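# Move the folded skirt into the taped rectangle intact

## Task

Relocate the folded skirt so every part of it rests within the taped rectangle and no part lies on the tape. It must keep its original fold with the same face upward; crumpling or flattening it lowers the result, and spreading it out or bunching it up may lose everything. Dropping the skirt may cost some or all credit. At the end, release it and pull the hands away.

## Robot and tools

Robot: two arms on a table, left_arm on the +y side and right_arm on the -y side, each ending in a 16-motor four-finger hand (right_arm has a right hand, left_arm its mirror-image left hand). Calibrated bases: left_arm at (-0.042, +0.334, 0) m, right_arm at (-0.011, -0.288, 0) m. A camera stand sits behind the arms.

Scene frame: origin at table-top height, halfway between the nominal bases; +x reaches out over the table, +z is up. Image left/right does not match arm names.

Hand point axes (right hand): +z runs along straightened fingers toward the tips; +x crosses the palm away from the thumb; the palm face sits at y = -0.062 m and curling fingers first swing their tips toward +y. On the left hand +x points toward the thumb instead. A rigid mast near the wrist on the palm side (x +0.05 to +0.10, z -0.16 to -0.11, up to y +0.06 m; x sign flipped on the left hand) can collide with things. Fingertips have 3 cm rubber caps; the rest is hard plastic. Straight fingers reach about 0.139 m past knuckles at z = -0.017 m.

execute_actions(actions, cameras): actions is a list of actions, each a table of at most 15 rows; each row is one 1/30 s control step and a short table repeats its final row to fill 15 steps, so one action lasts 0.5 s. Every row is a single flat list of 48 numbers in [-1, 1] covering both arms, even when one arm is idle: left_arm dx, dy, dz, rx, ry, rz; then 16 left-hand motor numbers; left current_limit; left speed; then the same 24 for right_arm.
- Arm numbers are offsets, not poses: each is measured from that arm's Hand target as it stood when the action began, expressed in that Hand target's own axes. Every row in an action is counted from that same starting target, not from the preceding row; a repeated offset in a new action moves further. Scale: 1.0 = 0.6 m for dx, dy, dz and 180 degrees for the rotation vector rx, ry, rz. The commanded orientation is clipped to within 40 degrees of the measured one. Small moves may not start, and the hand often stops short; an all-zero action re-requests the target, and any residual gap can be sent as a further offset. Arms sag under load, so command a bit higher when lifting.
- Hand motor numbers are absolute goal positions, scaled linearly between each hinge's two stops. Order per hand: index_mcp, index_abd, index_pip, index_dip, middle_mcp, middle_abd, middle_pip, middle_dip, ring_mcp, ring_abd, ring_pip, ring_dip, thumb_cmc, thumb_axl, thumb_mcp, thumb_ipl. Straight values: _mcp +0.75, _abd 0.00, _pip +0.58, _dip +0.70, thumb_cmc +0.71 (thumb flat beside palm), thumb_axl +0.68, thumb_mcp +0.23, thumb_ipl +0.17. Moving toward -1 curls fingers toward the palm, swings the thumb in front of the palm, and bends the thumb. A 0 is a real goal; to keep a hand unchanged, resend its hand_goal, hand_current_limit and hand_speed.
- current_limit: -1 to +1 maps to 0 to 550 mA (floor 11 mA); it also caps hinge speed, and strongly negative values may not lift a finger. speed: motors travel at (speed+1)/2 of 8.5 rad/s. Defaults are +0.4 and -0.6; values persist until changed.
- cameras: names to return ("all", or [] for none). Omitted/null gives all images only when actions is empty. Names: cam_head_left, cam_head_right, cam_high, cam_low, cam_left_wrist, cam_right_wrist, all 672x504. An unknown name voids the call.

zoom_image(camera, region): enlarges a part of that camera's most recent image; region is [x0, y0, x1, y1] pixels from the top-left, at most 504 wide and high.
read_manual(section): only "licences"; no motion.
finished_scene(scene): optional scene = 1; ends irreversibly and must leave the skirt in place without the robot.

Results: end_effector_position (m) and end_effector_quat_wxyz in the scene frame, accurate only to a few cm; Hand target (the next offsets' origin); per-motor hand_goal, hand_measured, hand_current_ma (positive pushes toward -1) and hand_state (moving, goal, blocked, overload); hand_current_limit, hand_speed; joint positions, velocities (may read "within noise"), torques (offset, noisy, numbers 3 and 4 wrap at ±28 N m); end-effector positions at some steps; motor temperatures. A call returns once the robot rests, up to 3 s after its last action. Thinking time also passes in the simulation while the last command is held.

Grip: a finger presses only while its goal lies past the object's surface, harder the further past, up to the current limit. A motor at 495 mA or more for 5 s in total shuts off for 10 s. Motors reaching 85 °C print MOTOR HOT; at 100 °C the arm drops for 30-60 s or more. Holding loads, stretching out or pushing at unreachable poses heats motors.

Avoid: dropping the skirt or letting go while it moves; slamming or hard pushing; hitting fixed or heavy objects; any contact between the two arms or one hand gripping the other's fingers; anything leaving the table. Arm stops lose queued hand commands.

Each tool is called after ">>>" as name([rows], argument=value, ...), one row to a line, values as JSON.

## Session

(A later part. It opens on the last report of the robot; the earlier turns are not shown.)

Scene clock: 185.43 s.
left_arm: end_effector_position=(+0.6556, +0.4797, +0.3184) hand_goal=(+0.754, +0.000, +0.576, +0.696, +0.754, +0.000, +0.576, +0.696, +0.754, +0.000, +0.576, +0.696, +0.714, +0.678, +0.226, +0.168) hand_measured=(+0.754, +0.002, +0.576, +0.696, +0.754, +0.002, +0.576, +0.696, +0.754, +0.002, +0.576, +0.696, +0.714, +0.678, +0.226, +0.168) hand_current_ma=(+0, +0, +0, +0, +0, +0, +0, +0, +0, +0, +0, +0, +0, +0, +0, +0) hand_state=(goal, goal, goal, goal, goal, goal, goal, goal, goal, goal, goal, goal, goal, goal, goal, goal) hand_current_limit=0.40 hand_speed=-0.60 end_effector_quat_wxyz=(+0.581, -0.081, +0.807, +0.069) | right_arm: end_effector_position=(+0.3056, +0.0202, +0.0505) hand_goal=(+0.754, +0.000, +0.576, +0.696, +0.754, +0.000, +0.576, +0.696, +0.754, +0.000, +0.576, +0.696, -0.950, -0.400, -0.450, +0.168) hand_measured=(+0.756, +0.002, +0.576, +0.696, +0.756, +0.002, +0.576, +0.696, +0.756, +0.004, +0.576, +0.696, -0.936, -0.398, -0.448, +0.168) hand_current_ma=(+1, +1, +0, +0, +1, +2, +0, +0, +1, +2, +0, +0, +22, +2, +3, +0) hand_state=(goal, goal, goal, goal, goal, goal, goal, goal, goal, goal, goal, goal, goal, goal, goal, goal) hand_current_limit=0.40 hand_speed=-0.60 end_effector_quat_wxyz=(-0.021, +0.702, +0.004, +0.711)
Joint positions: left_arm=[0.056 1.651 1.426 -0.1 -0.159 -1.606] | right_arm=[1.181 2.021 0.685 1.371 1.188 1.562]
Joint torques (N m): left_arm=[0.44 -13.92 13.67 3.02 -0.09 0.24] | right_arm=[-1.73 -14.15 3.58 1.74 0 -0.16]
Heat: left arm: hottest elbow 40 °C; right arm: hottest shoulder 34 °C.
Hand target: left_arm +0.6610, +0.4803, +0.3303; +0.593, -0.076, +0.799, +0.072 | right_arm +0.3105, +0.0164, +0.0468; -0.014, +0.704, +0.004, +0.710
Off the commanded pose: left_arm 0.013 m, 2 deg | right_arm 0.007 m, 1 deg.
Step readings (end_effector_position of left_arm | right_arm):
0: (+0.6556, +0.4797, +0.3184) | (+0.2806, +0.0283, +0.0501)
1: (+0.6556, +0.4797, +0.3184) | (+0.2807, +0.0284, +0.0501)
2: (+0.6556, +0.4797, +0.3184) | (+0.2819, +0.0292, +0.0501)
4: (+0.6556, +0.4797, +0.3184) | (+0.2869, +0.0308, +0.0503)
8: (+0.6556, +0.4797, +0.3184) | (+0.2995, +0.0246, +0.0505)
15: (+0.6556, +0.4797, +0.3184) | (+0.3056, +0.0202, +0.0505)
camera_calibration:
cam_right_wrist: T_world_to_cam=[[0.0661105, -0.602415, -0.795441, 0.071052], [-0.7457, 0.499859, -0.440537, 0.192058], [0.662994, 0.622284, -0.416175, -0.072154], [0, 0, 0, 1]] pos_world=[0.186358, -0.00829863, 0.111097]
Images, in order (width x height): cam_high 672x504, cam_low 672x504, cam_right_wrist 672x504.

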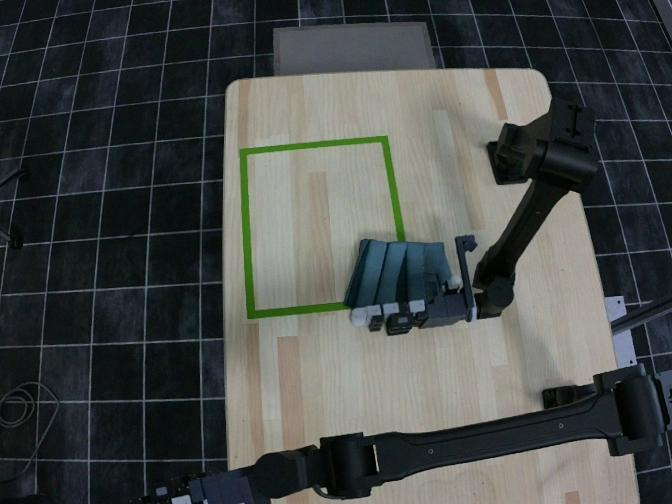

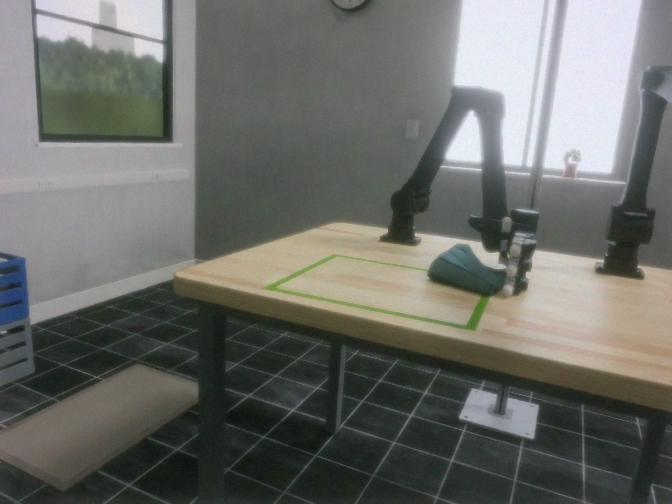

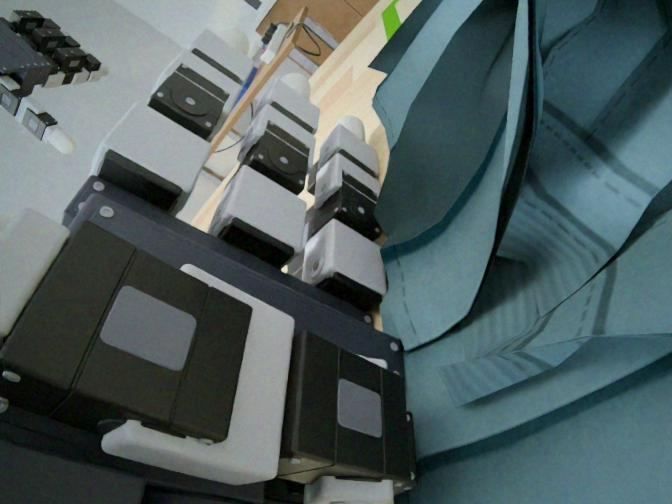

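>>> execute_actions([
  [[0,0,0,-0.0069,-0.042,0.1654,0.754,0,0.576,0.696,0.754,0,0.576,0.696,0.754,0,0.576,0.696,0.714,0.678,0.226,0.168,0.4,-0.6,0.017,-0.05,0,0,0,0,0.754,0,0.576,0.696,0.754,0,0.576,0.696,0.754,0,0.576,0.696,-0.95,-0.4,-0.45,0.168,0.4,-0.6]],
  [[0,0,0,-0.0069,-0.042,0.1654,0.754,0,0.576,0.696,0.754,0,0.576,0.696,0.754,0,0.576,0.696,0.714,0.678,0.226,0.168,0.4,-0.6,0.2,-0.03,0,0,0,0,0.754,0,0.576,0.696,0.754,0,0.576,0.696,0.754,0,0.576,0.696,-0.95,-0.4,-0.45,0.168,0.4,-0.6]],
  [[0,0,0,-0.0069,-0.042,0.1654,0.754,0,0.576,0.696,0.754,0,0.576,0.696,0.754,0,0.576,0.696,0.714,0.678,0.226,0.168,0.4,-0.6,0.2,0,0.03,0,0,0,0.754,0,0.576,0.696,0.754,0,0.576,0.696,0.754,0,0.576,0.696,0.5,-0.4,0.226,0.168,0.4,-0.6]],
  [[0,0,0,0.157,-0.065,0.065,0.754,0,0.576,0.696,0.754,0,0.576,0.696,0.754,0,0.576,0.696,0.714,0.678,0.226,0.168,0.4,-0.6,0,0.19,0.05,0,0,0,0.754,0,0.576,0.696,0.754,0,0.576,0.696,0.754,0,0.576,0.696,0.714,0.678,0.226,0.168,0.4,-0.6]],
  [[0,0,0,0.157,-0.065,0.065,0.754,0,0.576,0.696,0.754,0,0.576,0.696,0.754,0,0.576,0.696,0.714,0.678,0.226,0.168,0.4,-0.6,0,0.19,0.05,0,0,0,0.754,0,0.576,0.696,0.754,0,0.576,0.696,0.754,0,0.576,0.696,0.714,0.678,0.226,0.168,0.4,-0.6]],
  [[0,0,0,0.157,-0.065,0.065,0.754,0,0.576,0.696,0.754,0,0.576,0.696,0.754,0,0.576,0.696,0.714,0.678,0.226,0.168,0.4,-0.6,0,0.19,0.05,0,0,0,0.754,0,0.576,0.696,0.754,0,0.576,0.696,0.754,0,0.576,0.696,0.714,0.678,0.226,0.168,0.4,-0.6]],
], cameras=["cam_head_left","cam_high","cam_low"])

>>> zoom_image(camera="cam_high", region=[330, 230, 570, 370])

>>> zoom_image(camera="cam_low", region=[420, 200, 580, 320])

Scene clock: 209.97 s.
left_arm: end_effector_position=(+0.6521, +0.4805, +0.3279) hand_goal=(+0.754, +0.000, +0.576, +0.696, +0.754, +0.000, +0.576, +0.696, +0.754, +0.000, +0.576, +0.696, +0.714, +0.678, +0.226, +0.168) hand_measured=(+0.756, +0.002, +0.576, +0.696, +0.756, +0.002, +0.576, +0.696, +0.756, +0.002, +0.576, +0.696, +0.718, +0.678, +0.224, +0.168) hand_current_ma=(+0, +0, +0, +0, +0, +0, +0, +0, +0, +0, +0, +0, +0, +0, +0, +0) hand_state=(goal, goal, goal, goal, goal, goal, goal, goal, goal, goal, goal, goal, goal, goal, goal, goal) hand_current_limit=0.40 hand_speed=-0.60 end_effector_quat_wxyz=(+0.023, +0.912, +0.401, +0.085) | right_arm: end_effector_position=(+0.4191, -0.2742, +0.2960) hand_goal=(+0.754, +0.000, +0.576, +0.696, +0.754, +0.000, +0.576, +0.696, +0.754, +0.000, +0.576, +0.696, +0.714, +0.678, +0.226, +0.168) hand_measured=(+0.752, +0.004, +0.576, +0.696, +0.754, +0.004, +0.576, +0.696, +0.752, +0.004, +0.576, +0.696, +0.714, +0.676, +0.228, +0.168) hand_current_ma=(-1, +3, +0, +0, -1, +3, +0, +0, -1, +3, +0, +0, +0, -2, +1, +0) hand_state=(goal, goal, goal, goal, goal, goal, goal, goal, goal, goal, goal, goal, goal, goal, goal, goal) hand_current_limit=0.40 hand_speed=-0.60 end_effector_quat_wxyz=(-0.014, +0.699, +0.011, +0.715)
Joint positions: left_arm=[0.308 1.984 2.275 -1.688 0.026 1.043] | right_arm=[0.308 0.928 0.493 0.46 0.316 1.567]
Joint torques (N m): left_arm=[0.21 -14.68 14.58 0.4 -0.04 0.19] | right_arm=[-1.85 -4.6 10.96 1.96 0.02 0.03]
Heat: left arm: hottest elbow 41 °C; right arm: hottest shoulder 33 °C.
Hand target: left_arm +0.6611, +0.4801, +0.3301; +0.001, +0.924, +0.383, +0.002 | right_arm +0.4235, -0.2784, +0.2938; -0.014, +0.704, +0.004, +0.710
Off the commanded pose: left_arm 0.009 m, 10 deg | right_arm 0.006 m, 1 deg.
joint sent to its limit (left arm) — joint 4 (wrist pitch), lower limit. The joint targets are off in orientation, not in position.
Step readings (end_effector_position of left_arm | right_arm):
0: (+0.6556, +0.4797, +0.3184) | (+0.3056, +0.0202, +0.0505)
1: (+0.6557, +0.4801, +0.3191) | (+0.3056, +0.0202, +0.0505)
2: (+0.6558, +0.4820, +0.3217) | (+0.3057, +0.0205, +0.0508)
4: (+0.6554, +0.4843, +0.3281) | (+0.3060, +0.0218, +0.0514)
8: (+0.6532, +0.4829, +0.3243) | (+0.3094, +0.0313, +0.0543)
15: (+0.6540, +0.4770, +0.3258) | (+0.3108, +0.0355, +0.0554)
16: (+0.6550, +0.4760, +0.3290) | (+0.3108, +0.0355, +0.0556)
17: (+0.6558, +0.4748, +0.3334) | (+0.3106, +0.0357, +0.0586)
19: (+0.6560, +0.4710, +0.3421) | (+0.3100, +0.0370, +0.0733)
23: (+0.6534, +0.4670, +0.3409) | (+0.3105, +0.0415, +0.1345)
30: (+0.6565, +0.4784, +0.3286) | (+0.3109, +0.0506, +0.1875)
31: (+0.6569, +0.4794, +0.3291) | (+0.3108, +0.0506, +0.1866)
32: (+0.6577, +0.4778, +0.3313) | (+0.3108, +0.0504, +0.1866)
34: (+0.6575, +0.4728, +0.3376) | (+0.3109, +0.0501, +0.1941)
38: (+0.6562, +0.4720, +0.3402) | (+0.3118, +0.0478, +0.2419)
45: (+0.6559, +0.4863, +0.3300) | (+0.3140, +0.0522, +0.3048)
46: (+0.6561, +0.4855, +0.3294) | (+0.3149, +0.0529, +0.3045)
47: (+0.6580, +0.4805, +0.3247) | (+0.3185, +0.0533, +0.3028)
49: (+0.6595, +0.4704, +0.3086) | (+0.3269, +0.0410, +0.2966)
53: (+0.6483, +0.4704, +0.2918) | (+0.3443, -0.0230, +0.2886)
60: (+0.6486, +0.4848, +0.3084) | (+0.3556, -0.0520, +0.3045)
61: (+0.6499, +0.4836, +0.3102) | (+0.3561, -0.0515, +0.3043)
62: (+0.6509, +0.4817, +0.3085) | (+0.3602, -0.0519, +0.3029)
64: (+0.6503, +0.4768, +0.3023) | (+0.3665, -0.0652, +0.2977)
68: (+0.6437, +0.4742, +0.3073) | (+0.3768, -0.1353, +0.2920)
75: (+0.6473, +0.4782, +0.3445) | (+0.3866, -0.1622, +0.3016)
76: (+0.6479, +0.4787, +0.3458) | (+0.3878, -0.1611, +0.3011)
77: (+0.6470, +0.4810, +0.3433) | (+0.3925, -0.1605, +0.2997)
79: (+0.6447, +0.4861, +0.3362) | (+0.4009, -0.1756, +0.2972)
83: (+0.6450, +0.4944, +0.3308) | (+0.4071, -0.2487, +0.2969)
90: (+0.6508, +0.4892, +0.3264) | (+0.4170, -0.2750, +0.2986)
Images, in order (width x height): cam_head_left 672x504, cam_high 672x504, cam_low 672x504.

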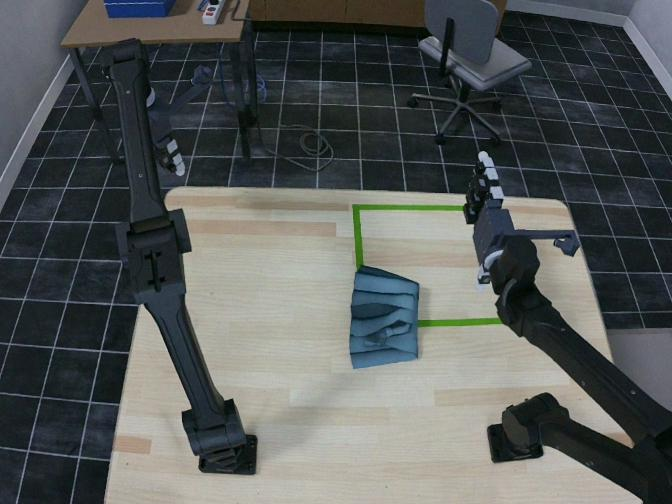

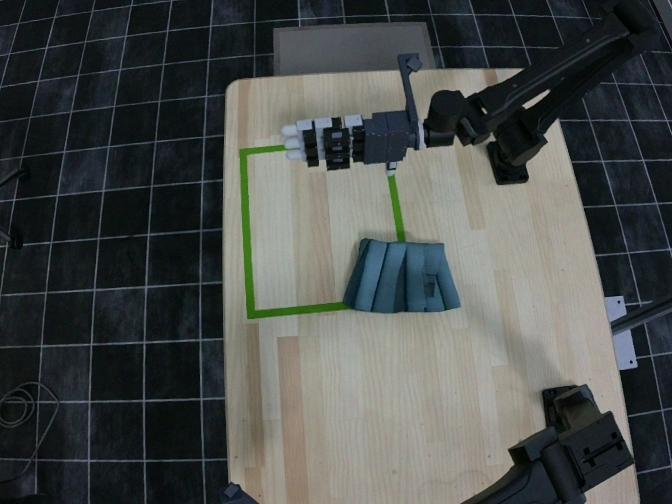

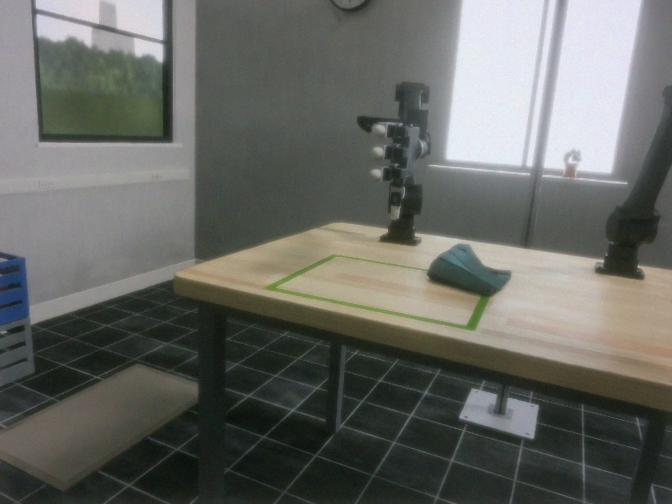

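Scaled by 2.100.

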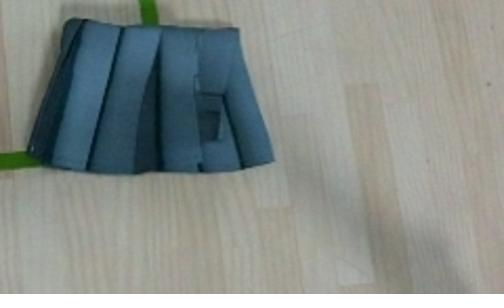

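Scaled by 3.150.

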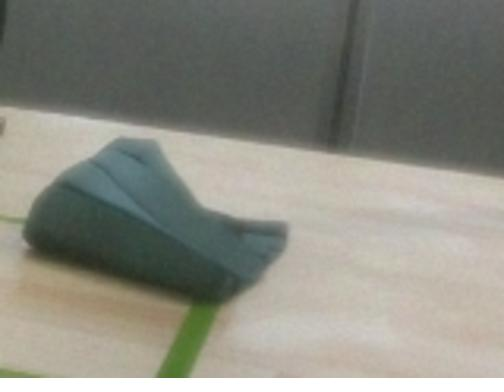

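>>> execute_actions([
  [[0,0,0,0,0,0,0.754,0,0.576,0.696,0.754,0,0.576,0.696,0.754,0,0.576,0.696,0.714,0.678,0.226,0.168,0.4,-0.6,0,-0.183,-0.073,0,0,0,0.754,0,0.576,0.696,0.754,0,0.576,0.696,0.754,0,0.576,0.696,-0.95,-0.4,-0.45,0.168,0.4,-0.6]],
  [[0,0,0,0,0,0,0.754,0,0.576,0.696,0.754,0,0.576,0.696,0.754,0,0.576,0.696,0.714,0.678,0.226,0.168,0.4,-0.6,0,-0.183,-0.073,0,0,0,0.754,0,0.576,0.696,0.754,0,0.576,0.696,0.754,0,0.576,0.696,-0.95,-0.4,-0.45,0.168,0.4,-0.6]],
  [[0,0,0,0,0,0,0.754,0,0.576,0.696,0.754,0,0.576,0.696,0.754,0,0.576,0.696,0.714,0.678,0.226,0.168,0.4,-0.6,0,-0.183,-0.073,-0.01,0,0,0.754,0,0.576,0.696,0.754,0,0.576,0.696,0.754,0,0.576,0.696,-0.95,-0.4,-0.45,0.168,0.4,-0.6]],
  [[0,0,0,0,0,0,0.754,0,0.576,0.696,0.754,0,0.576,0.696,0.754,0,0.576,0.696,0.714,0.678,0.226,0.168,0.4,-0.6,-0.2,0,0,-0.01,0,0,0.754,0,0.576,0.696,0.754,0,0.576,0.696,0.754,0,0.576,0.696,-0.95,-0.4,-0.45,0.168,0.4,-0.6]],
  [[0,0,0,0,0,0,0.754,0,0.576,0.696,0.754,0,0.576,0.696,0.754,0,0.576,0.696,0.714,0.678,0.226,0.168,0.4,-0.6,-0.13,0,0,-0.01,0,0,0.754,0,0.576,0.696,0.754,0,0.576,0.696,0.754,0,0.576,0.696,-0.95,-0.4,-0.45,0.168,0.4,-0.6]],
], cameras=["cam_high","cam_low"])

Scene clock: 220.10 s.
left_arm: end_effector_position=(+0.6521, +0.4807, +0.3295) hand_goal=(+0.754, +0.000, +0.576, +0.696, +0.754, +0.000, +0.576, +0.696, +0.754, +0.000, +0.576, +0.696, +0.714, +0.678, +0.226, +0.168) hand_measured=(+0.756, +0.002, +0.576, +0.696, +0.756, +0.002, +0.576, +0.696, +0.756, +0.002, +0.576, +0.696, +0.718, +0.678, +0.224, +0.168) hand_current_ma=(+0, +0, +0, +0, +0, +0, +0, +0, +0, +0, +0, +0, +0, +0, +0, +0) hand_state=(goal, goal, goal, goal, goal, goal, goal, goal, goal, goal, goal, goal, goal, goal, goal, goal) hand_current_limit=0.40 hand_speed=-0.60 end_effector_quat_wxyz=(+0.021, +0.913, +0.399, +0.087) | right_arm: end_effector_position=(+0.2802, +0.0530, +0.1019) hand_goal=(+0.754, +0.000, +0.576, +0.696, +0.754, +0.000, +0.576, +0.696, +0.754, +0.000, +0.576, +0.696, -0.950, -0.400, -0.450, +0.168) hand_measured=(+0.756, +0.004, +0.576, +0.696, +0.756, +0.004, +0.576, +0.696, +0.756, +0.004, +0.576, +0.696, -0.946, -0.398, -0.450, +0.168) hand_current_ma=(+2, +3, +0, +0, +2, +3, +0, +0, +2, +3, +0, +0, +5, +2, +0, +0) hand_state=(goal, goal, goal, goal, goal, goal, goal, goal, goal, goal, goal, goal, goal, goal, goal, goal) hand_current_limit=0.40 hand_speed=-0.60 end_effector_quat_wxyz=(+0.011, +0.709, -0.026, +0.705)
Joint positions: left_arm=[0.308 1.984 2.279 -1.689 0.023 1.048] | right_arm=[1.253 1.885 0.786 1.073 1.349 1.616]
Joint torques (N m): left_arm=[0.15 -14.68 14.69 0.43 -0.04 0.16] | right_arm=[-1.85 -14.15 5.63 2.35 0.42 -0.29]
Heat: left arm: hottest elbow 43 °C; right arm: hottest shoulder 33 °C.
Hand target: left_arm +0.6610, +0.4801, +0.3303; +0.001, +0.924, +0.383, +0.002 | right_arm +0.2857, +0.0505, +0.0993; +0.019, +0.704, -0.030, +0.710
Off the commanded pose: left_arm 0.009 m, 10 deg | right_arm 0.007 m, 1 deg.
joint sent to its limit (left arm) — joint 4 (wrist pitch), lower limit. The joint targets are off in orientation, not in position.
Step readings (end_effector_position of left_arm | right_arm):
0: (+0.6521, +0.4804, +0.3279) | (+0.4191, -0.2742, +0.2960)
1: (+0.6521, +0.4804, +0.3279) | (+0.4185, -0.2751, +0.2960)
2: (+0.6521, +0.4805, +0.3278) | (+0.4147, -0.2752, +0.2958)
4: (+0.6520, +0.4806, +0.3277) | (+0.4031, -0.2642, +0.2954)
8: (+0.6519, +0.4807, +0.3277) | (+0.3824, -0.2039, +0.2931)
15: (+0.6518, +0.4806, +0.3276) | (+0.3708, -0.1805, +0.2765)
16: (+0.6518, +0.4806, +0.3276) | (+0.3700, -0.1810, +0.2748)
17: (+0.6518, +0.4806, +0.3276) | (+0.3651, -0.1816, +0.2739)
19: (+0.6518, +0.4806, +0.3276) | (+0.3513, -0.1667, +0.2719)
23: (+0.6518, +0.4806, +0.3278) | (+0.3279, -0.1019, +0.2708)
30: (+0.6521, +0.4807, +0.3293) | (+0.3228, -0.0733, +0.2745)
31: (+0.6521, +0.4807, +0.3295) | (+0.3222, -0.0738, +0.2750)
32: (+0.6521, +0.4807, +0.3295) | (+0.3178, -0.0741, +0.2763)
34: (+0.6521, +0.4807, +0.3295) | (+0.3065, -0.0612, +0.2790)
38: (+0.6521, +0.4807, +0.3295) | (+0.2839, +0.0050, +0.2815)
45: (+0.6521, +0.4807, +0.3295) | (+0.2750, +0.0368, +0.2779)
46: (+0.6521, +0.4807, +0.3295) | (+0.2749, +0.0366, +0.2777)
47: (+0.6521, +0.4807, +0.3295) | (+0.2747, +0.0368, +0.2760)
49: (+0.6521, +0.4807, +0.3295) | (+0.2752, +0.0406, +0.2651)
53: (+0.6521, +0.4807, +0.3295) | (+0.2768, +0.0477, +0.2194)
60: (+0.6521, +0.4807, +0.3295) | (+0.2784, +0.0503, +0.1722)
61: (+0.6521, +0.4807, +0.3295) | (+0.2786, +0.0505, +0.1721)
62: (+0.6521, +0.4807, +0.3295) | (+0.2784, +0.0501, +0.1710)
64: (+0.6521, +0.4807, +0.3295) | (+0.2782, +0.0507, +0.1632)
68: (+0.6521, +0.4807, +0.3295) | (+0.2788, +0.0526, +0.1290)
75: (+0.6521, +0.4807, +0.3295) | (+0.2795, +0.0526, +0.0967)
Images, in order (width x height): cam_high 672x504, cam_low 672x504.

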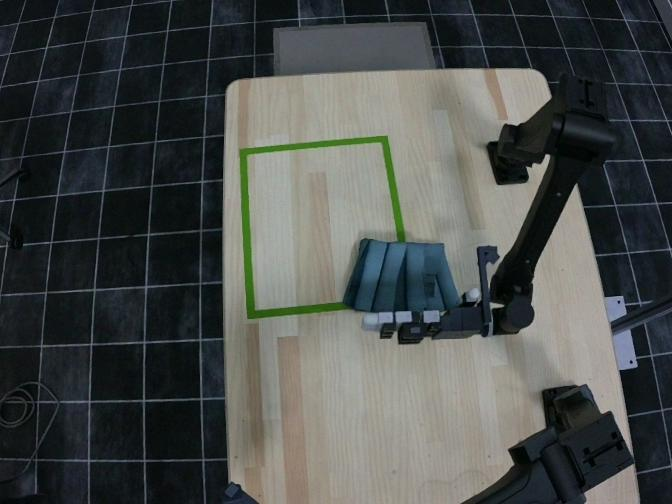

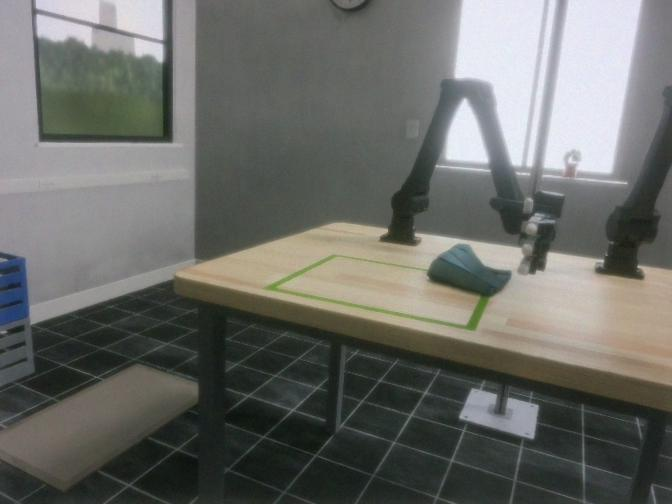

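>>> execute_actions([
  [[0,0,0,0,0,0,0.754,0,0.576,0.696,0.754,0,0.576,0.696,0.754,0,0.576,0.696,0.714,0.678,0.226,0.168,0.4,-0.6,-0.086,0.02,0,0,0,0,0.754,0,0.576,0.696,0.754,0,0.576,0.696,0.754,0,0.576,0.696,-0.95,-0.4,-0.45,0.168,0.4,-0.6]],
  [[0,0,0,0,0,0,0.754,0,0.576,0.696,0.754,0,0.576,0.696,0.754,0,0.576,0.696,0.714,0.678,0.226,0.168,0.4,-0.6,0,0.05,0.008,0,0,0,0.754,0,0.576,0.696,0.754,0,0.576,0.696,0.754,0,0.576,0.696,-0.95,-0.4,-0.45,0.168,0.4,-0.6]],
], cameras=["cam_high","cam_right_wrist"])

>>> zoom_image(camera="cam_high", region=[330, 230, 570, 370])

Scene clock: 223.80 s.
left_arm: end_effector_position=(+0.6521, +0.4807, +0.3295) hand_goal=(+0.754, +0.000, +0.576, +0.696, +0.754, +0.000, +0.576, +0.696, +0.754, +0.000, +0.576, +0.696, +0.714, +0.678, +0.226, +0.168) hand_measured=(+0.756, +0.002, +0.576, +0.696, +0.756, +0.002, +0.576, +0.696, +0.756, +0.002, +0.576, +0.696, +0.718, +0.678, +0.224, +0.168) hand_current_ma=(+0, +0, +0, +0, +0, +0, +0, +0, +0, +0, +0, +0, +0, +0, +0, +0) hand_state=(goal, goal, goal, goal, goal, goal, goal, goal, goal, goal, goal, goal, goal, goal, goal, goal) hand_current_limit=0.40 hand_speed=-0.60 end_effector_quat_wxyz=(+0.021, +0.913, +0.399, +0.087) | right_arm: end_effector_position=(+0.2847, +0.0170, +0.0506) hand_goal=(+0.754, +0.000, +0.576, +0.696, +0.754, +0.000, +0.576, +0.696, +0.754, +0.000, +0.576, +0.696, -0.950, -0.400, -0.450, +0.168) hand_measured=(+0.758, +0.002, +0.578, +0.696, +0.756, +0.004, +0.576, +0.696, +0.756, +0.004, +0.576, +0.696, -0.944, -0.398, -0.450, +0.168) hand_current_ma=(+5, +1, +1, +0, +1, +3, +0, +0, +1, +3, +0, +0, +6, +2, +0, +0) hand_state=(goal, goal, goal, goal, goal, goal, goal, goal, goal, goal, goal, goal, goal, goal, goal, goal) hand_current_limit=0.40 hand_speed=-0.60 end_effector_quat_wxyz=(+0.009, +0.704, -0.032, +0.709)
Joint positions: left_arm=[0.308 1.984 2.279 -1.689 0.023 1.048] | right_arm=[1.22 2.018 0.706 1.339 1.321 1.578]
Joint torques (N m): left_arm=[0.15 -14.68 14.68 0.43 -0.04 0.16] | right_arm=[-1.79 -14.1 2.8 2.24 0.09 -0.3]
Heat: left arm: hottest elbow 42 °C; right arm: hottest shoulder 33 °C.
Hand target: left_arm +0.6610, +0.4801, +0.3303; +0.001, +0.924, +0.383, +0.002 | right_arm +0.2882, +0.0089, +0.0472; +0.019, +0.704, -0.030, +0.710
Off the commanded pose: left_arm 0.009 m, 10 deg | right_arm 0.009 m, 1 deg.
joint sent to its limit (left arm) — joint 4 (wrist pitch), lower limit. The joint targets are off in orientation, not in position.
Step readings (end_effector_position of left_arm | right_arm):
0: (+0.6521, +0.4807, +0.3295) | (+0.2802, +0.0530, +0.1020)
1: (+0.6521, +0.4807, +0.3295) | (+0.2802, +0.0530, +0.1019)
2: (+0.6521, +0.4807, +0.3295) | (+0.2802, +0.0531, +0.1008)
4: (+0.6521, +0.4807, +0.3295) | (+0.2806, +0.0532, +0.0949)
8: (+0.6521, +0.4807, +0.3295) | (+0.2800, +0.0479, +0.0708)
15: (+0.6521, +0.4807, +0.3295) | (+0.2799, +0.0433, +0.0524)
16: (+0.6521, +0.4807, +0.3295) | (+0.2801, +0.0433, +0.0527)
17: (+0.6521, +0.4807, +0.3295) | (+0.2805, +0.0431, +0.0527)
19: (+0.6521, +0.4807, +0.3295) | (+0.2814, +0.0383, +0.0510)
23: (+0.6521, +0.4807, +0.3295) | (+0.2826, +0.0230, +0.0487)
30: (+0.6521, +0.4807, +0.3295) | (+0.2846, +0.0172, +0.0495)
camera_calibration:
cam_right_wrist: T_world_to_cam=[[0.00442627, -0.598728, -0.800941, 0.0882452], [-0.698488, 0.571319, -0.430939, 0.162961], [0.715608, 0.561355, -0.415675, -0.070251], [0, 0, 0, 1]] pos_world=[0.163708, -0.000832382, 0.111704]
Images, in order (width x height): cam_high 672x504, cam_right_wrist 672x504.

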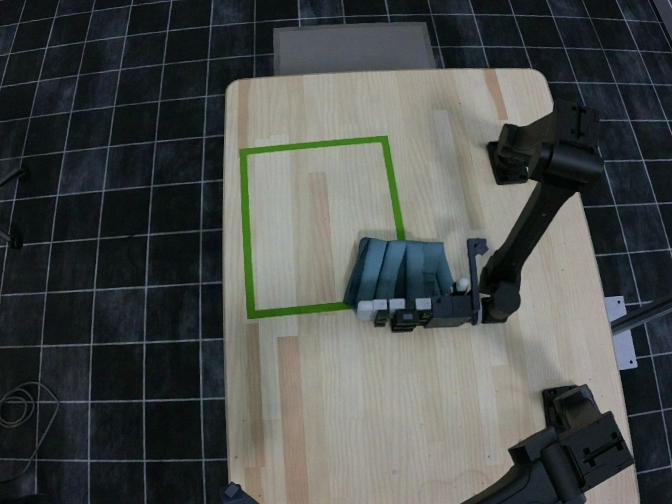

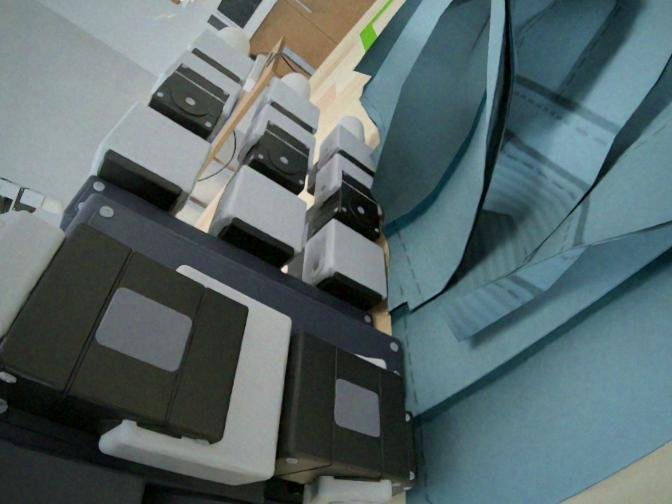

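Scaled by 2.100.

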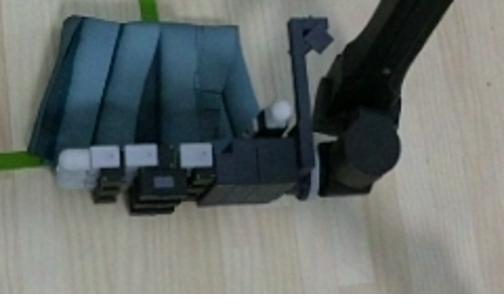

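>>> execute_actions([
  [[0,0,0,0,0,0,0.754,0,0.576,0.696,0.754,0,0.576,0.696,0.754,0,0.576,0.696,0.714,0.678,0.226,0.168,0.4,-0.6,0,0.034,0.044,0,0,0,0.754,0,0.576,0.696,0.754,0,0.576,0.696,0.754,0,0.576,0.696,-0.95,-0.4,-0.45,0.168,0.4,-0.6]],
  [[0,0,0,0,0,0,0.754,0,0.576,0.696,0.754,0,0.576,0.696,0.754,0,0.576,0.696,0.714,0.678,0.226,0.168,0.4,-0.6,0,0.034,0.044,0,0,0,0.754,0,0.576,0.696,0.754,0,0.576,0.696,0.754,0,0.576,0.696,-0.95,-0.4,-0.45,0.168,0.4,-0.6]],
], cameras=["cam_high","cam_low"])

>>> zoom_image(camera="cam_high", region=[310, 210, 550, 350])

>>> zoom_image(camera="cam_low", region=[400, 200, 560, 320])

Scene clock: 227.03 s.
left_arm: end_effector_position=(+0.6521, +0.4807, +0.3295) hand_goal=(+0.754, +0.000, +0.576, +0.696, +0.754, +0.000, +0.576, +0.696, +0.754, +0.000, +0.576, +0.696, +0.714, +0.678, +0.226, +0.168) hand_measured=(+0.756, +0.002, +0.576, +0.696, +0.756, +0.002, +0.576, +0.696, +0.756, +0.002, +0.576, +0.696, +0.718, +0.678, +0.224, +0.168) hand_current_ma=(+0, +0, +0, +0, +0, +0, +0, +0, +0, +0, +0, +0, +0, +0, +0, +0) hand_state=(goal, goal, goal, goal, goal, goal, goal, goal, goal, goal, goal, goal, goal, goal, goal, goal) hand_current_limit=0.40 hand_speed=-0.60 end_effector_quat_wxyz=(+0.021, +0.913, +0.399, +0.087) | right_arm: end_effector_position=(+0.3366, -0.0275, +0.0498) hand_goal=(+0.754, +0.000, +0.576, +0.696, +0.754, +0.000, +0.576, +0.696, +0.754, +0.000, +0.576, +0.696, -0.950, -0.400, -0.450, +0.168) hand_measured=(+0.756, +0.000, +0.578, +0.696, +0.756, +0.004, +0.576, +0.696, +0.756, +0.004, +0.576, +0.696, -0.944, -0.398, -0.450, +0.168) hand_current_ma=(+1, +0, +1, +0, +1, +3, +0, +0, +1, +3, +0, +0, +6, +2, +0, +0) hand_state=(goal, goal, goal, goal, goal, goal, goal, goal, goal, goal, goal, goal, goal, goal, goal, goal) hand_current_limit=0.40 hand_speed=-0.60 end_effector_quat_wxyz=(+0.012, +0.703, -0.032, +0.710)
Joint positions: left_arm=[0.308 1.984 2.279 -1.689 0.023 1.048] | right_arm=[1.061 2.007 0.649 1.384 1.166 1.576]
Joint torques (N m): left_arm=[0.15 -14.68 14.69 0.43 -0.04 0.16] | right_arm=[-1.61 -13.92 2.36 2.29 0 -0.24]
Heat: left arm: hottest elbow 42 °C; right arm: hottest shoulder 33 °C.
Hand target: left_arm +0.6610, +0.4801, +0.3303; +0.001, +0.924, +0.383, +0.002 | right_arm +0.3379, -0.0354, +0.0469; +0.019, +0.704, -0.029, +0.710
Off the commanded pose: left_arm 0.009 m, 10 deg | right_arm 0.008 m, 1 deg.
joint sent to its limit (left arm) — joint 4 (wrist pitch), lower limit. The joint targets are off in orientation, not in position.
Step readings (end_effector_position of left_arm | right_arm):
0: (+0.6521, +0.4807, +0.3295) | (+0.2847, +0.0170, +0.0506)
1: (+0.6521, +0.4807, +0.3295) | (+0.2850, +0.0172, +0.0506)
2: (+0.6521, +0.4807, +0.3295) | (+0.2864, +0.0174, +0.0503)
4: (+0.6521, +0.4807, +0.3295) | (+0.2918, +0.0153, +0.0495)
8: (+0.6521, +0.4807, +0.3295) | (+0.3038, +0.0018, +0.0495)
15: (+0.6521, +0.4807, +0.3295) | (+0.3110, -0.0054, +0.0495)
16: (+0.6521, +0.4807, +0.3295) | (+0.3113, -0.0053, +0.0495)
17: (+0.6521, +0.4807, +0.3295) | (+0.3135, -0.0059, +0.0494)
19: (+0.6521, +0.4807, +0.3295) | (+0.3185, -0.0068, +0.0498)
23: (+0.6521, +0.4807, +0.3295) | (+0.3295, -0.0194, +0.0498)
30: (+0.6521, +0.4807, +0.3295) | (+0.3366, -0.0275, +0.0498)
Images, in order (width x height): cam_high 672x504, cam_low 672x504.

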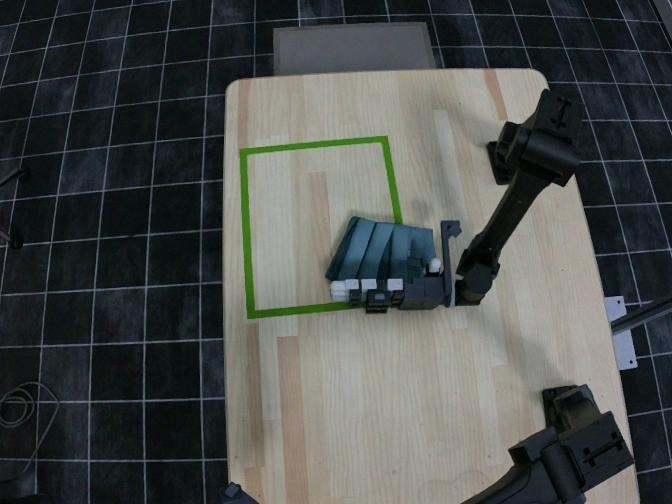

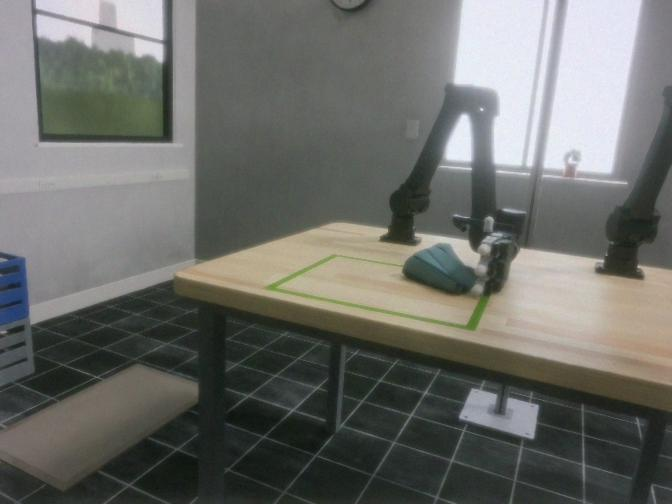

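Scaled by 2.100.

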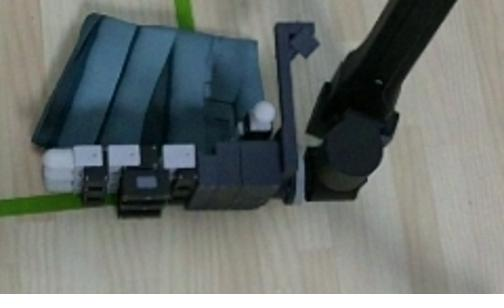

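Scaled by 3.150.

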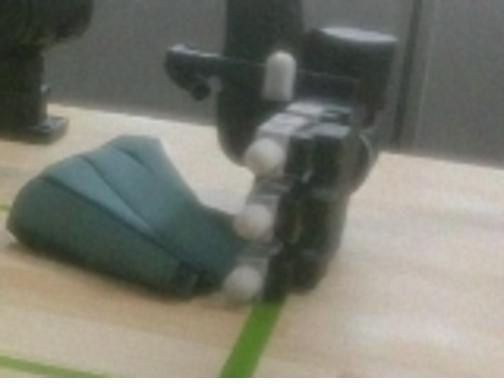

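>>> execute_actions([
  [[0,0,0,0,0,0,0.754,0,0.576,0.696,0.754,0,0.576,0.696,0.754,0,0.576,0.696,0.714,0.678,0.226,0.168,0.4,-0.6,0,0.04,0,0,0,0,0.754,0,0.576,0.696,0.754,0,0.576,0.696,0.754,0,0.576,0.696,-0.95,-0.4,-0.45,0.168,0.4,-0.6]],
  [[0,0,0,0,0,0,0.754,0,0.576,0.696,0.754,0,0.576,0.696,0.754,0,0.576,0.696,0.714,0.678,0.226,0.168,0.4,-0.6,0,0.025,0,0,0,0,0.754,0,0.576,0.696,0.754,0,0.576,0.696,0.754,0,0.576,0.696,-0.95,-0.4,-0.45,0.168,0.4,-0.6]],
], cameras=["cam_high"])

>>> zoom_image(camera="cam_high", region=[310, 190, 550, 330])

Scene clock: 231.63 s.
left_arm: end_effector_position=(+0.6521, +0.4807, +0.3295) hand_goal=(+0.754, +0.000, +0.576, +0.696, +0.754, +0.000, +0.576, +0.696, +0.754, +0.000, +0.576, +0.696, +0.714, +0.678, +0.226, +0.168) hand_measured=(+0.756, +0.002, +0.576, +0.696, +0.756, +0.002, +0.576, +0.696, +0.756, +0.002, +0.576, +0.696, +0.718, +0.678, +0.224, +0.168) hand_current_ma=(+0, +0, +0, +0, +0, +0, +0, +0, +0, +0, +0, +0, +0, +0, +0, +0) hand_state=(goal, goal, goal, goal, goal, goal, goal, goal, goal, goal, goal, goal, goal, goal, goal, goal) hand_current_limit=0.40 hand_speed=-0.60 end_effector_quat_wxyz=(+0.021, +0.913, +0.399, +0.087) | right_arm: end_effector_position=(+0.3340, -0.0634, +0.0489) hand_goal=(+0.754, +0.000, +0.576, +0.696, +0.754, +0.000, +0.576, +0.696, +0.754, +0.000, +0.576, +0.696, -0.950, -0.400, -0.450, +0.168) hand_measured=(+0.756, -0.002, +0.578, +0.696, +0.756, +0.004, +0.576, +0.696, +0.756, +0.004, +0.576, +0.696, -0.944, -0.398, -0.450, +0.168) hand_current_ma=(+2, -1, +1, +0, +1, +3, +0, +0, +1, +3, +0, +0, +6, +2, +0, +0) hand_state=(goal, goal, goal, goal, goal, goal, goal, goal, goal, goal, goal, goal, goal, goal, goal, goal) hand_current_limit=0.40 hand_speed=-0.60 end_effector_quat_wxyz=(+0.009, +0.703, -0.029, +0.711)
Joint positions: left_arm=[0.308 1.984 2.279 -1.689 0.023 1.048] | right_arm=[1.023 1.989 0.554 1.461 1.121 1.576]
Joint torques (N m): left_arm=[0.15 -14.68 14.71 0.44 -0.04 0.16] | right_arm=[-1.96 -12.98 1.62 2.39 0.1 -0.22]
Heat: left arm: hottest elbow 42 °C; right arm: hottest shoulder 33 °C.
Hand target: left_arm +0.6610, +0.4801, +0.3303; +0.001, +0.924, +0.383, +0.002 | right_arm +0.3353, -0.0743, +0.0463; +0.019, +0.704, -0.030, +0.710
Off the commanded pose: left_arm 0.009 m, 10 deg | right_arm 0.011 m, 1 deg.
joint sent to its limit (left arm) — joint 4 (wrist pitch), lower limit. The joint targets are off in orientation, not in position.
Step readings (end_effector_position of left_arm | right_arm):
0: (+0.6521, +0.4807, +0.3295) | (+0.3366, -0.0275, +0.0498)
1: (+0.6521, +0.4807, +0.3295) | (+0.3366, -0.0275, +0.0498)
2: (+0.6521, +0.4807, +0.3295) | (+0.3370, -0.0284, +0.0497)
4: (+0.6521, +0.4807, +0.3295) | (+0.3366, -0.0325, +0.0497)
8: (+0.6521, +0.4807, +0.3295) | (+0.3338, -0.0445, +0.0495)
15: (+0.6521, +0.4807, +0.3295) | (+0.3345, -0.0487, +0.0494)
16: (+0.6521, +0.4807, +0.3295) | (+0.3345, -0.0487, +0.0493)
17: (+0.6521, +0.4807, +0.3295) | (+0.3347, -0.0491, +0.0492)
19: (+0.6521, +0.4807, +0.3295) | (+0.3345, -0.0519, +0.0492)
23: (+0.6521, +0.4807, +0.3295) | (+0.3335, -0.0605, +0.0491)
30: (+0.6521, +0.4807, +0.3295) | (+0.3338, -0.0634, +0.0489)
Images, in order (width x height): cam_high 672x504.

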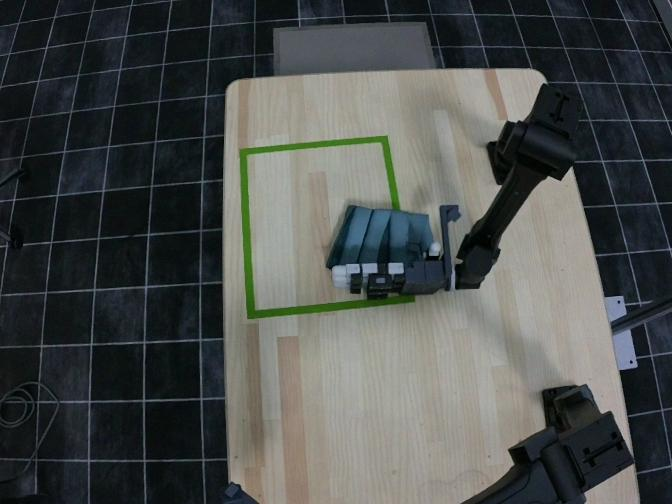

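Scaled by 2.100.

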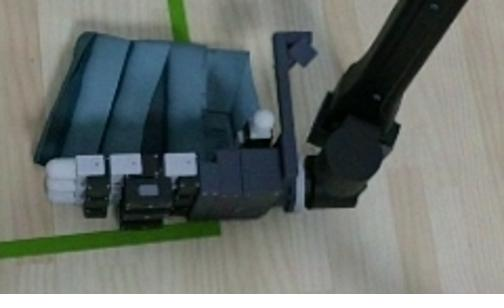

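>>> execute_actions([
  [[0,0,0,0,0,0,0.754,0,0.576,0.696,0.754,0,0.576,0.696,0.754,0,0.576,0.696,0.714,0.678,0.226,0.168,0.4,-0.6,0,0.037,0.0525,0,0,0,0.754,0,0.576,0.696,0.754,0,0.576,0.696,0.754,0,0.576,0.696,-0.95,-0.4,-0.45,0.168,0.4,-0.6]],
  [[0,0,0,0,0,0,0.754,0,0.576,0.696,0.754,0,0.576,0.696,0.754,0,0.576,0.696,0.714,0.678,0.226,0.168,0.4,-0.6,0,0.03,0.0525,0,0,0,0.754,0,0.576,0.696,0.754,0,0.576,0.696,0.754,0,0.576,0.696,-0.95,-0.4,-0.45,0.168,0.4,-0.6]],
], cameras=["cam_high"])

>>> zoom_image(camera="cam_high", region=[280, 170, 520, 310])

Scene clock: 235.37 s.
left_arm: end_effector_position=(+0.6521, +0.4807, +0.3295) hand_goal=(+0.754, +0.000, +0.576, +0.696, +0.754, +0.000, +0.576, +0.696, +0.754, +0.000, +0.576, +0.696, +0.714, +0.678, +0.226, +0.168) hand_measured=(+0.756, +0.002, +0.576, +0.696, +0.756, +0.002, +0.576, +0.696, +0.756, +0.002, +0.576, +0.696, +0.718, +0.678, +0.224, +0.168) hand_current_ma=(+0, +0, +0, +0, +0, +0, +0, +0, +0, +0, +0, +0, +0, +0, +0, +0) hand_state=(goal, goal, goal, goal, goal, goal, goal, goal, goal, goal, goal, goal, goal, goal, goal, goal) hand_current_limit=0.40 hand_speed=-0.60 end_effector_quat_wxyz=(+0.021, +0.913, +0.399, +0.087) | right_arm: end_effector_position=(+0.3933, -0.1137, +0.0503) hand_goal=(+0.754, +0.000, +0.576, +0.696, +0.754, +0.000, +0.576, +0.696, +0.754, +0.000, +0.576, +0.696, -0.950, -0.400, -0.450, +0.168) hand_measured=(+0.758, -0.012, +0.576, +0.696, +0.754, +0.004, +0.576, +0.696, +0.754, +0.004, +0.576, +0.696, -0.944, -0.398, -0.450, +0.168) hand_current_ma=(+3, -14, +0, +0, +0, +3, +0, +0, +0, +3, +0, +0, +6, +1, +0, +0) hand_state=(goal, goal, goal, goal, goal, goal, goal, goal, goal, goal, goal, goal, goal, goal, goal, goal) hand_current_limit=0.40 hand_speed=-0.60 end_effector_quat_wxyz=(+0.013, +0.701, -0.030, +0.712)
Joint positions: left_arm=[0.308 1.984 2.279 -1.689 0.023 1.048] | right_arm=[0.808 1.985 0.539 1.47 0.913 1.576]
Joint torques (N m): left_arm=[0.15 -14.68 14.71 0.43 -0.04 0.16] | right_arm=[-1.61 -12.75 2.69 2.11 0.01 -0.16]
Heat: left arm: hottest elbow 42 °C; right arm: hottest shoulder 33 °C.
Hand target: left_arm +0.6610, +0.4801, +0.3303; +0.001, +0.924, +0.383, +0.002 | right_arm +0.3953, -0.1187, +0.0464; +0.019, +0.704, -0.030, +0.710
Off the commanded pose: left_arm 0.009 m, 10 deg | right_arm 0.007 m, 1 deg.
joint sent to its limit (left arm) — joint 4 (wrist pitch), lower limit. The joint targets are off in orientation, not in position.
Step readings (end_effector_position of left_arm | right_arm):
0: (+0.6521, +0.4807, +0.3295) | (+0.3340, -0.0634, +0.0489)
1: (+0.6521, +0.4807, +0.3295) | (+0.3343, -0.0631, +0.0489)
2: (+0.6521, +0.4807, +0.3295) | (+0.3365, -0.0625, +0.0489)
4: (+0.6521, +0.4807, +0.3295) | (+0.3433, -0.0650, +0.0493)
8: (+0.6521, +0.4807, +0.3295) | (+0.3581, -0.0832, +0.0494)
15: (+0.6521, +0.4807, +0.3295) | (+0.3650, -0.0917, +0.0495)
16: (+0.6521, +0.4807, +0.3295) | (+0.3653, -0.0913, +0.0495)
17: (+0.6521, +0.4807, +0.3295) | (+0.3682, -0.0915, +0.0496)
19: (+0.6521, +0.4807, +0.3295) | (+0.3750, -0.0914, +0.0499)
23: (+0.6521, +0.4807, +0.3295) | (+0.3877, -0.1056, +0.0502)
30: (+0.6521, +0.4807, +0.3295) | (+0.3932, -0.1136, +0.0503)
Images, in order (width x height): cam_high 672x504.

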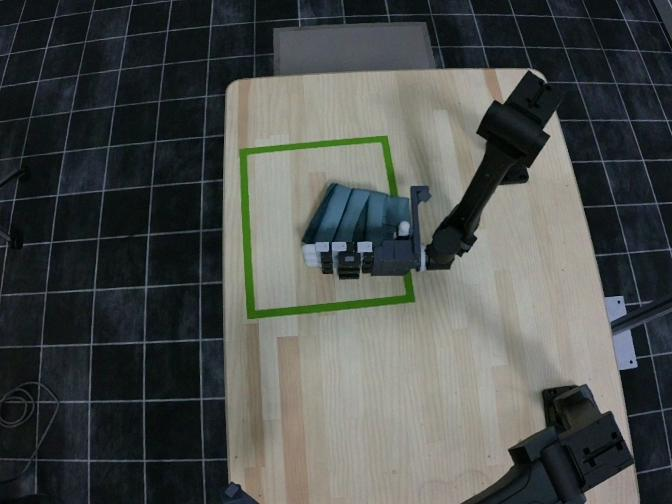

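Scaled by 2.100.

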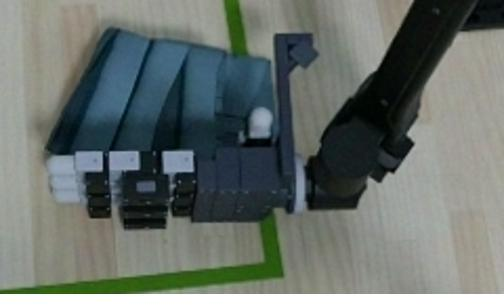

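>>> execute_actions([
  [[0,0,0,0,0,0,0.754,0,0.576,0.696,0.754,0,0.576,0.696,0.754,0,0.576,0.696,0.714,0.678,0.226,0.168,0.4,-0.6,0,0.01,0.05,0,0,0,0.754,0,0.576,0.696,0.754,0,0.576,0.696,0.754,0,0.576,0.696,-0.95,-0.4,-0.45,0.168,0.4,-0.6]],
], cameras=["cam_high","cam_right_wrist"])

>>> zoom_image(camera="cam_high", region=[280, 170, 520, 310])

Scene clock: 238.33 s.
left_arm: end_effector_position=(+0.6521, +0.4807, +0.3295) hand_goal=(+0.754, +0.000, +0.576, +0.696, +0.754, +0.000, +0.576, +0.696, +0.754, +0.000, +0.576, +0.696, +0.714, +0.678, +0.226, +0.168) hand_measured=(+0.756, +0.002, +0.576, +0.696, +0.756, +0.002, +0.576, +0.696, +0.756, +0.002, +0.576, +0.696, +0.718, +0.678, +0.224, +0.168) hand_current_ma=(+0, +0, +0, +0, +0, +0, +0, +0, +0, +0, +0, +0, +0, +0, +0, +0) hand_state=(goal, goal, goal, goal, goal, goal, goal, goal, goal, goal, goal, goal, goal, goal, goal, goal) hand_current_limit=0.40 hand_speed=-0.60 end_effector_quat_wxyz=(+0.021, +0.913, +0.399, +0.087) | right_arm: end_effector_position=(+0.4181, -0.1279, +0.0521) hand_goal=(+0.754, +0.000, +0.576, +0.696, +0.754, +0.000, +0.576, +0.696, +0.754, +0.000, +0.576, +0.696, -0.950, -0.400, -0.450, +0.168) hand_measured=(+0.754, -0.002, +0.576, +0.696, +0.754, +0.004, +0.576, +0.696, +0.754, +0.004, +0.576, +0.696, -0.944, -0.398, -0.450, +0.168) hand_current_ma=(-1, -1, +0, +0, +0, +3, +0, +0, +0, +3, +0, +0, +6, +1, +0, +0) hand_state=(goal, goal, goal, goal, goal, goal, goal, goal, goal, goal, goal, goal, goal, goal, goal, goal) hand_current_limit=0.40 hand_speed=-0.60 end_effector_quat_wxyz=(+0.014, +0.700, -0.032, +0.714)
Joint positions: left_arm=[0.308 1.984 2.279 -1.689 0.023 1.048] | right_arm=[0.732 1.985 0.558 1.455 0.84 1.576]
Joint torques (N m): left_arm=[0.15 -14.68 14.69 0.43 -0.04 0.16] | right_arm=[-1.44 -12.45 4.42 1.54 -0.02 -0.15]
Heat: left arm: hottest elbow 42 °C; right arm: hottest shoulder 33 °C.
Hand target: left_arm +0.6610, +0.4801, +0.3303; +0.001, +0.924, +0.383, +0.002 | right_arm +0.4248, -0.1267, +0.0464; +0.019, +0.704, -0.030, +0.710
Off the commanded pose: left_arm 0.009 m, 10 deg | right_arm 0.009 m, 1 deg.
joint sent to its limit (left arm) — joint 4 (wrist pitch), lower limit. The joint targets are off in orientation, not in position.
Step readings (end_effector_position of left_arm | right_arm):
0: (+0.6521, +0.4807, +0.3295) | (+0.3933, -0.1137, +0.0503)
1: (+0.6521, +0.4807, +0.3295) | (+0.3936, -0.1137, +0.0503)
2: (+0.6521, +0.4807, +0.3295) | (+0.3954, -0.1137, +0.0503)
4: (+0.6521, +0.4807, +0.3295) | (+0.4014, -0.1136, +0.0509)
8: (+0.6521, +0.4807, +0.3295) | (+0.4130, -0.1227, +0.0518)
15: (+0.6521, +0.4807, +0.3295) | (+0.4179, -0.1281, +0.0521)
camera_calibration:
cam_right_wrist: T_world_to_cam=[[0.00982573, -0.604456, -0.796578, -0.00105048], [-0.689527, 0.572837, -0.443183, 0.336755], [0.724194, 0.553616, -0.41116, -0.0885095], [0, 0, 0, 1]] pos_world=[0.29631, -0.144541, 0.112016]
Images, in order (width x height): cam_high 672x504, cam_right_wrist 672x504.

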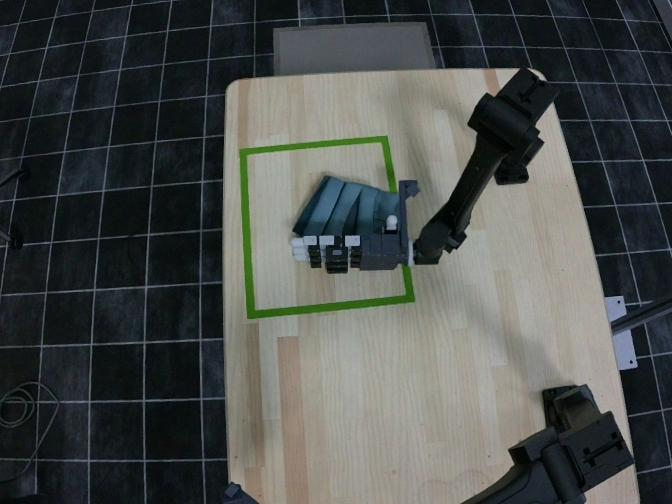

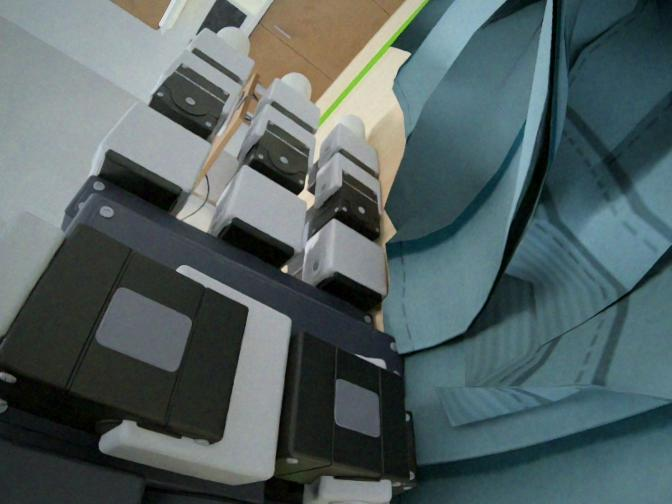

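Scaled by 2.100.

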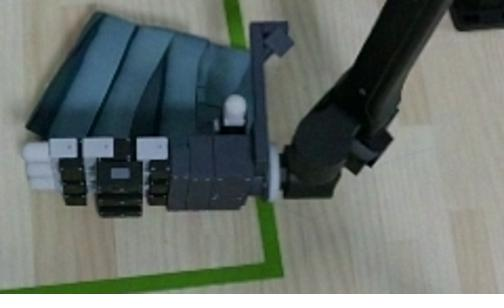

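>>> execute_actions([
  [[0,0,0,0,0,0,0.754,0,0.576,0.696,0.754,0,0.576,0.696,0.754,0,0.576,0.696,0.714,0.678,0.226,0.168,0.4,-0.6,0,0.035,0,0,0,0,0.754,0,0.576,0.696,0.754,0,0.576,0.696,0.754,0,0.576,0.696,-0.95,-0.4,-0.45,0.168,0.4,-0.6]],
  [[0,0,0,0,0,0,0.754,0,0.576,0.696,0.754,0,0.576,0.696,0.754,0,0.576,0.696,0.714,0.678,0.226,0.168,0.4,-0.6,0,0,0.05,0,0,0,0.754,0,0.576,0.696,0.754,0,0.576,0.696,0.754,0,0.576,0.696,-0.95,-0.4,-0.45,0.168,0.4,-0.6]],
], cameras=["cam_high","cam_head_left"])

>>> zoom_image(camera="cam_high", region=[260, 150, 500, 290])

Scene clock: 241.67 s.
left_arm: end_effector_position=(+0.6521, +0.4807, +0.3295) hand_goal=(+0.754, +0.000, +0.576, +0.696, +0.754, +0.000, +0.576, +0.696, +0.754, +0.000, +0.576, +0.696, +0.714, +0.678, +0.226, +0.168) hand_measured=(+0.756, +0.002, +0.576, +0.696, +0.756, +0.002, +0.576, +0.696, +0.756, +0.002, +0.576, +0.696, +0.718, +0.678, +0.224, +0.168) hand_current_ma=(+0, +0, +0, +0, +0, +0, +0, +0, +0, +0, +0, +0, +0, +0, +0, +0) hand_state=(goal, goal, goal, goal, goal, goal, goal, goal, goal, goal, goal, goal, goal, goal, goal, goal) hand_current_limit=0.40 hand_speed=-0.60 end_effector_quat_wxyz=(+0.021, +0.913, +0.399, +0.087) | right_arm: end_effector_position=(+0.4460, -0.1504, +0.0535) hand_goal=(+0.754, +0.000, +0.576, +0.696, +0.754, +0.000, +0.576, +0.696, +0.754, +0.000, +0.576, +0.696, -0.950, -0.400, -0.450, +0.168) hand_measured=(+0.754, +0.000, +0.576, +0.696, +0.754, +0.004, +0.576, +0.696, +0.754, +0.004, +0.576, +0.696, -0.944, -0.398, -0.450, +0.168) hand_current_ma=(+0, +0, +0, +0, +0, +3, +0, +0, +0, +3, +0, +0, +6, +1, +0, +0) hand_state=(goal, goal, goal, goal, goal, goal, goal, goal, goal, goal, goal, goal, goal, goal, goal, goal) hand_current_limit=0.40 hand_speed=-0.60 end_effector_quat_wxyz=(+0.014, +0.699, -0.031, +0.714)
Joint positions: left_arm=[0.308 1.984 2.279 -1.689 0.023 1.048] | right_arm=[0.636 1.985 0.573 1.439 0.743 1.576]
Joint torques (N m): left_arm=[0.15 -14.68 14.69 0.43 -0.04 0.16] | right_arm=[-1.44 -12.57 4.64 1.65 0.01 -0.13]
Heat: left arm: hottest elbow 42 °C; right arm: hottest shoulder 34 °C.
Hand target: left_arm +0.6610, +0.4801, +0.3303; +0.001, +0.924, +0.383, +0.002 | right_arm +0.4533, -0.1498, +0.0463; +0.019, +0.704, -0.030, +0.710
Off the commanded pose: left_arm 0.009 m, 10 deg | right_arm 0.010 m, 1 deg.
joint sent to its limit (left arm) — joint 4 (wrist pitch), lower limit. The joint targets are off in orientation, not in position.
Step readings (end_effector_position of left_arm | right_arm):
0: (+0.6521, +0.4807, +0.3295) | (+0.4181, -0.1279, +0.0521)
1: (+0.6521, +0.4807, +0.3295) | (+0.4182, -0.1279, +0.0521)
2: (+0.6521, +0.4807, +0.3295) | (+0.4192, -0.1278, +0.0522)
4: (+0.6521, +0.4807, +0.3295) | (+0.4217, -0.1278, +0.0522)
8: (+0.6521, +0.4807, +0.3295) | (+0.4244, -0.1325, +0.0518)
15: (+0.6521, +0.4807, +0.3295) | (+0.4251, -0.1360, +0.0517)
16: (+0.6521, +0.4807, +0.3295) | (+0.4254, -0.1358, +0.0517)
17: (+0.6521, +0.4807, +0.3295) | (+0.4267, -0.1353, +0.0518)
19: (+0.6521, +0.4807, +0.3295) | (+0.4309, -0.1368, +0.0521)
23: (+0.6521, +0.4807, +0.3295) | (+0.4413, -0.1463, +0.0531)
30: (+0.6521, +0.4807, +0.3295) | (+0.4460, -0.1505, +0.0536)
Images, in order (width x height): cam_head_left 672x504, cam_high 672x504.

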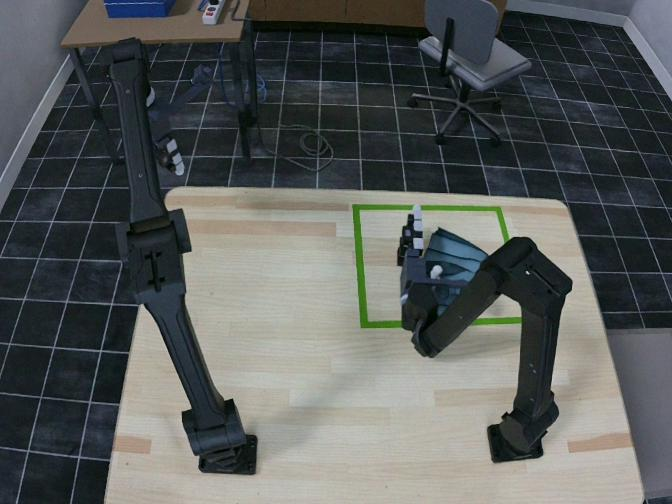

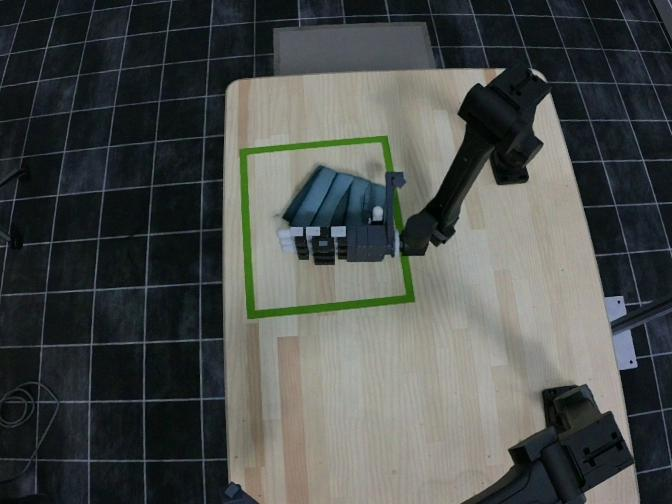

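Scaled by 2.100.

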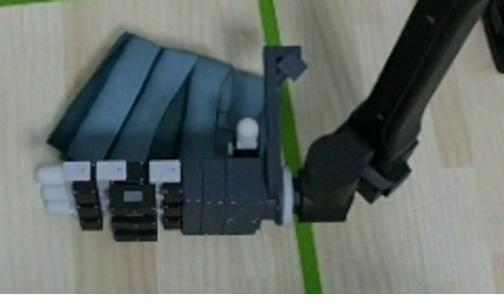

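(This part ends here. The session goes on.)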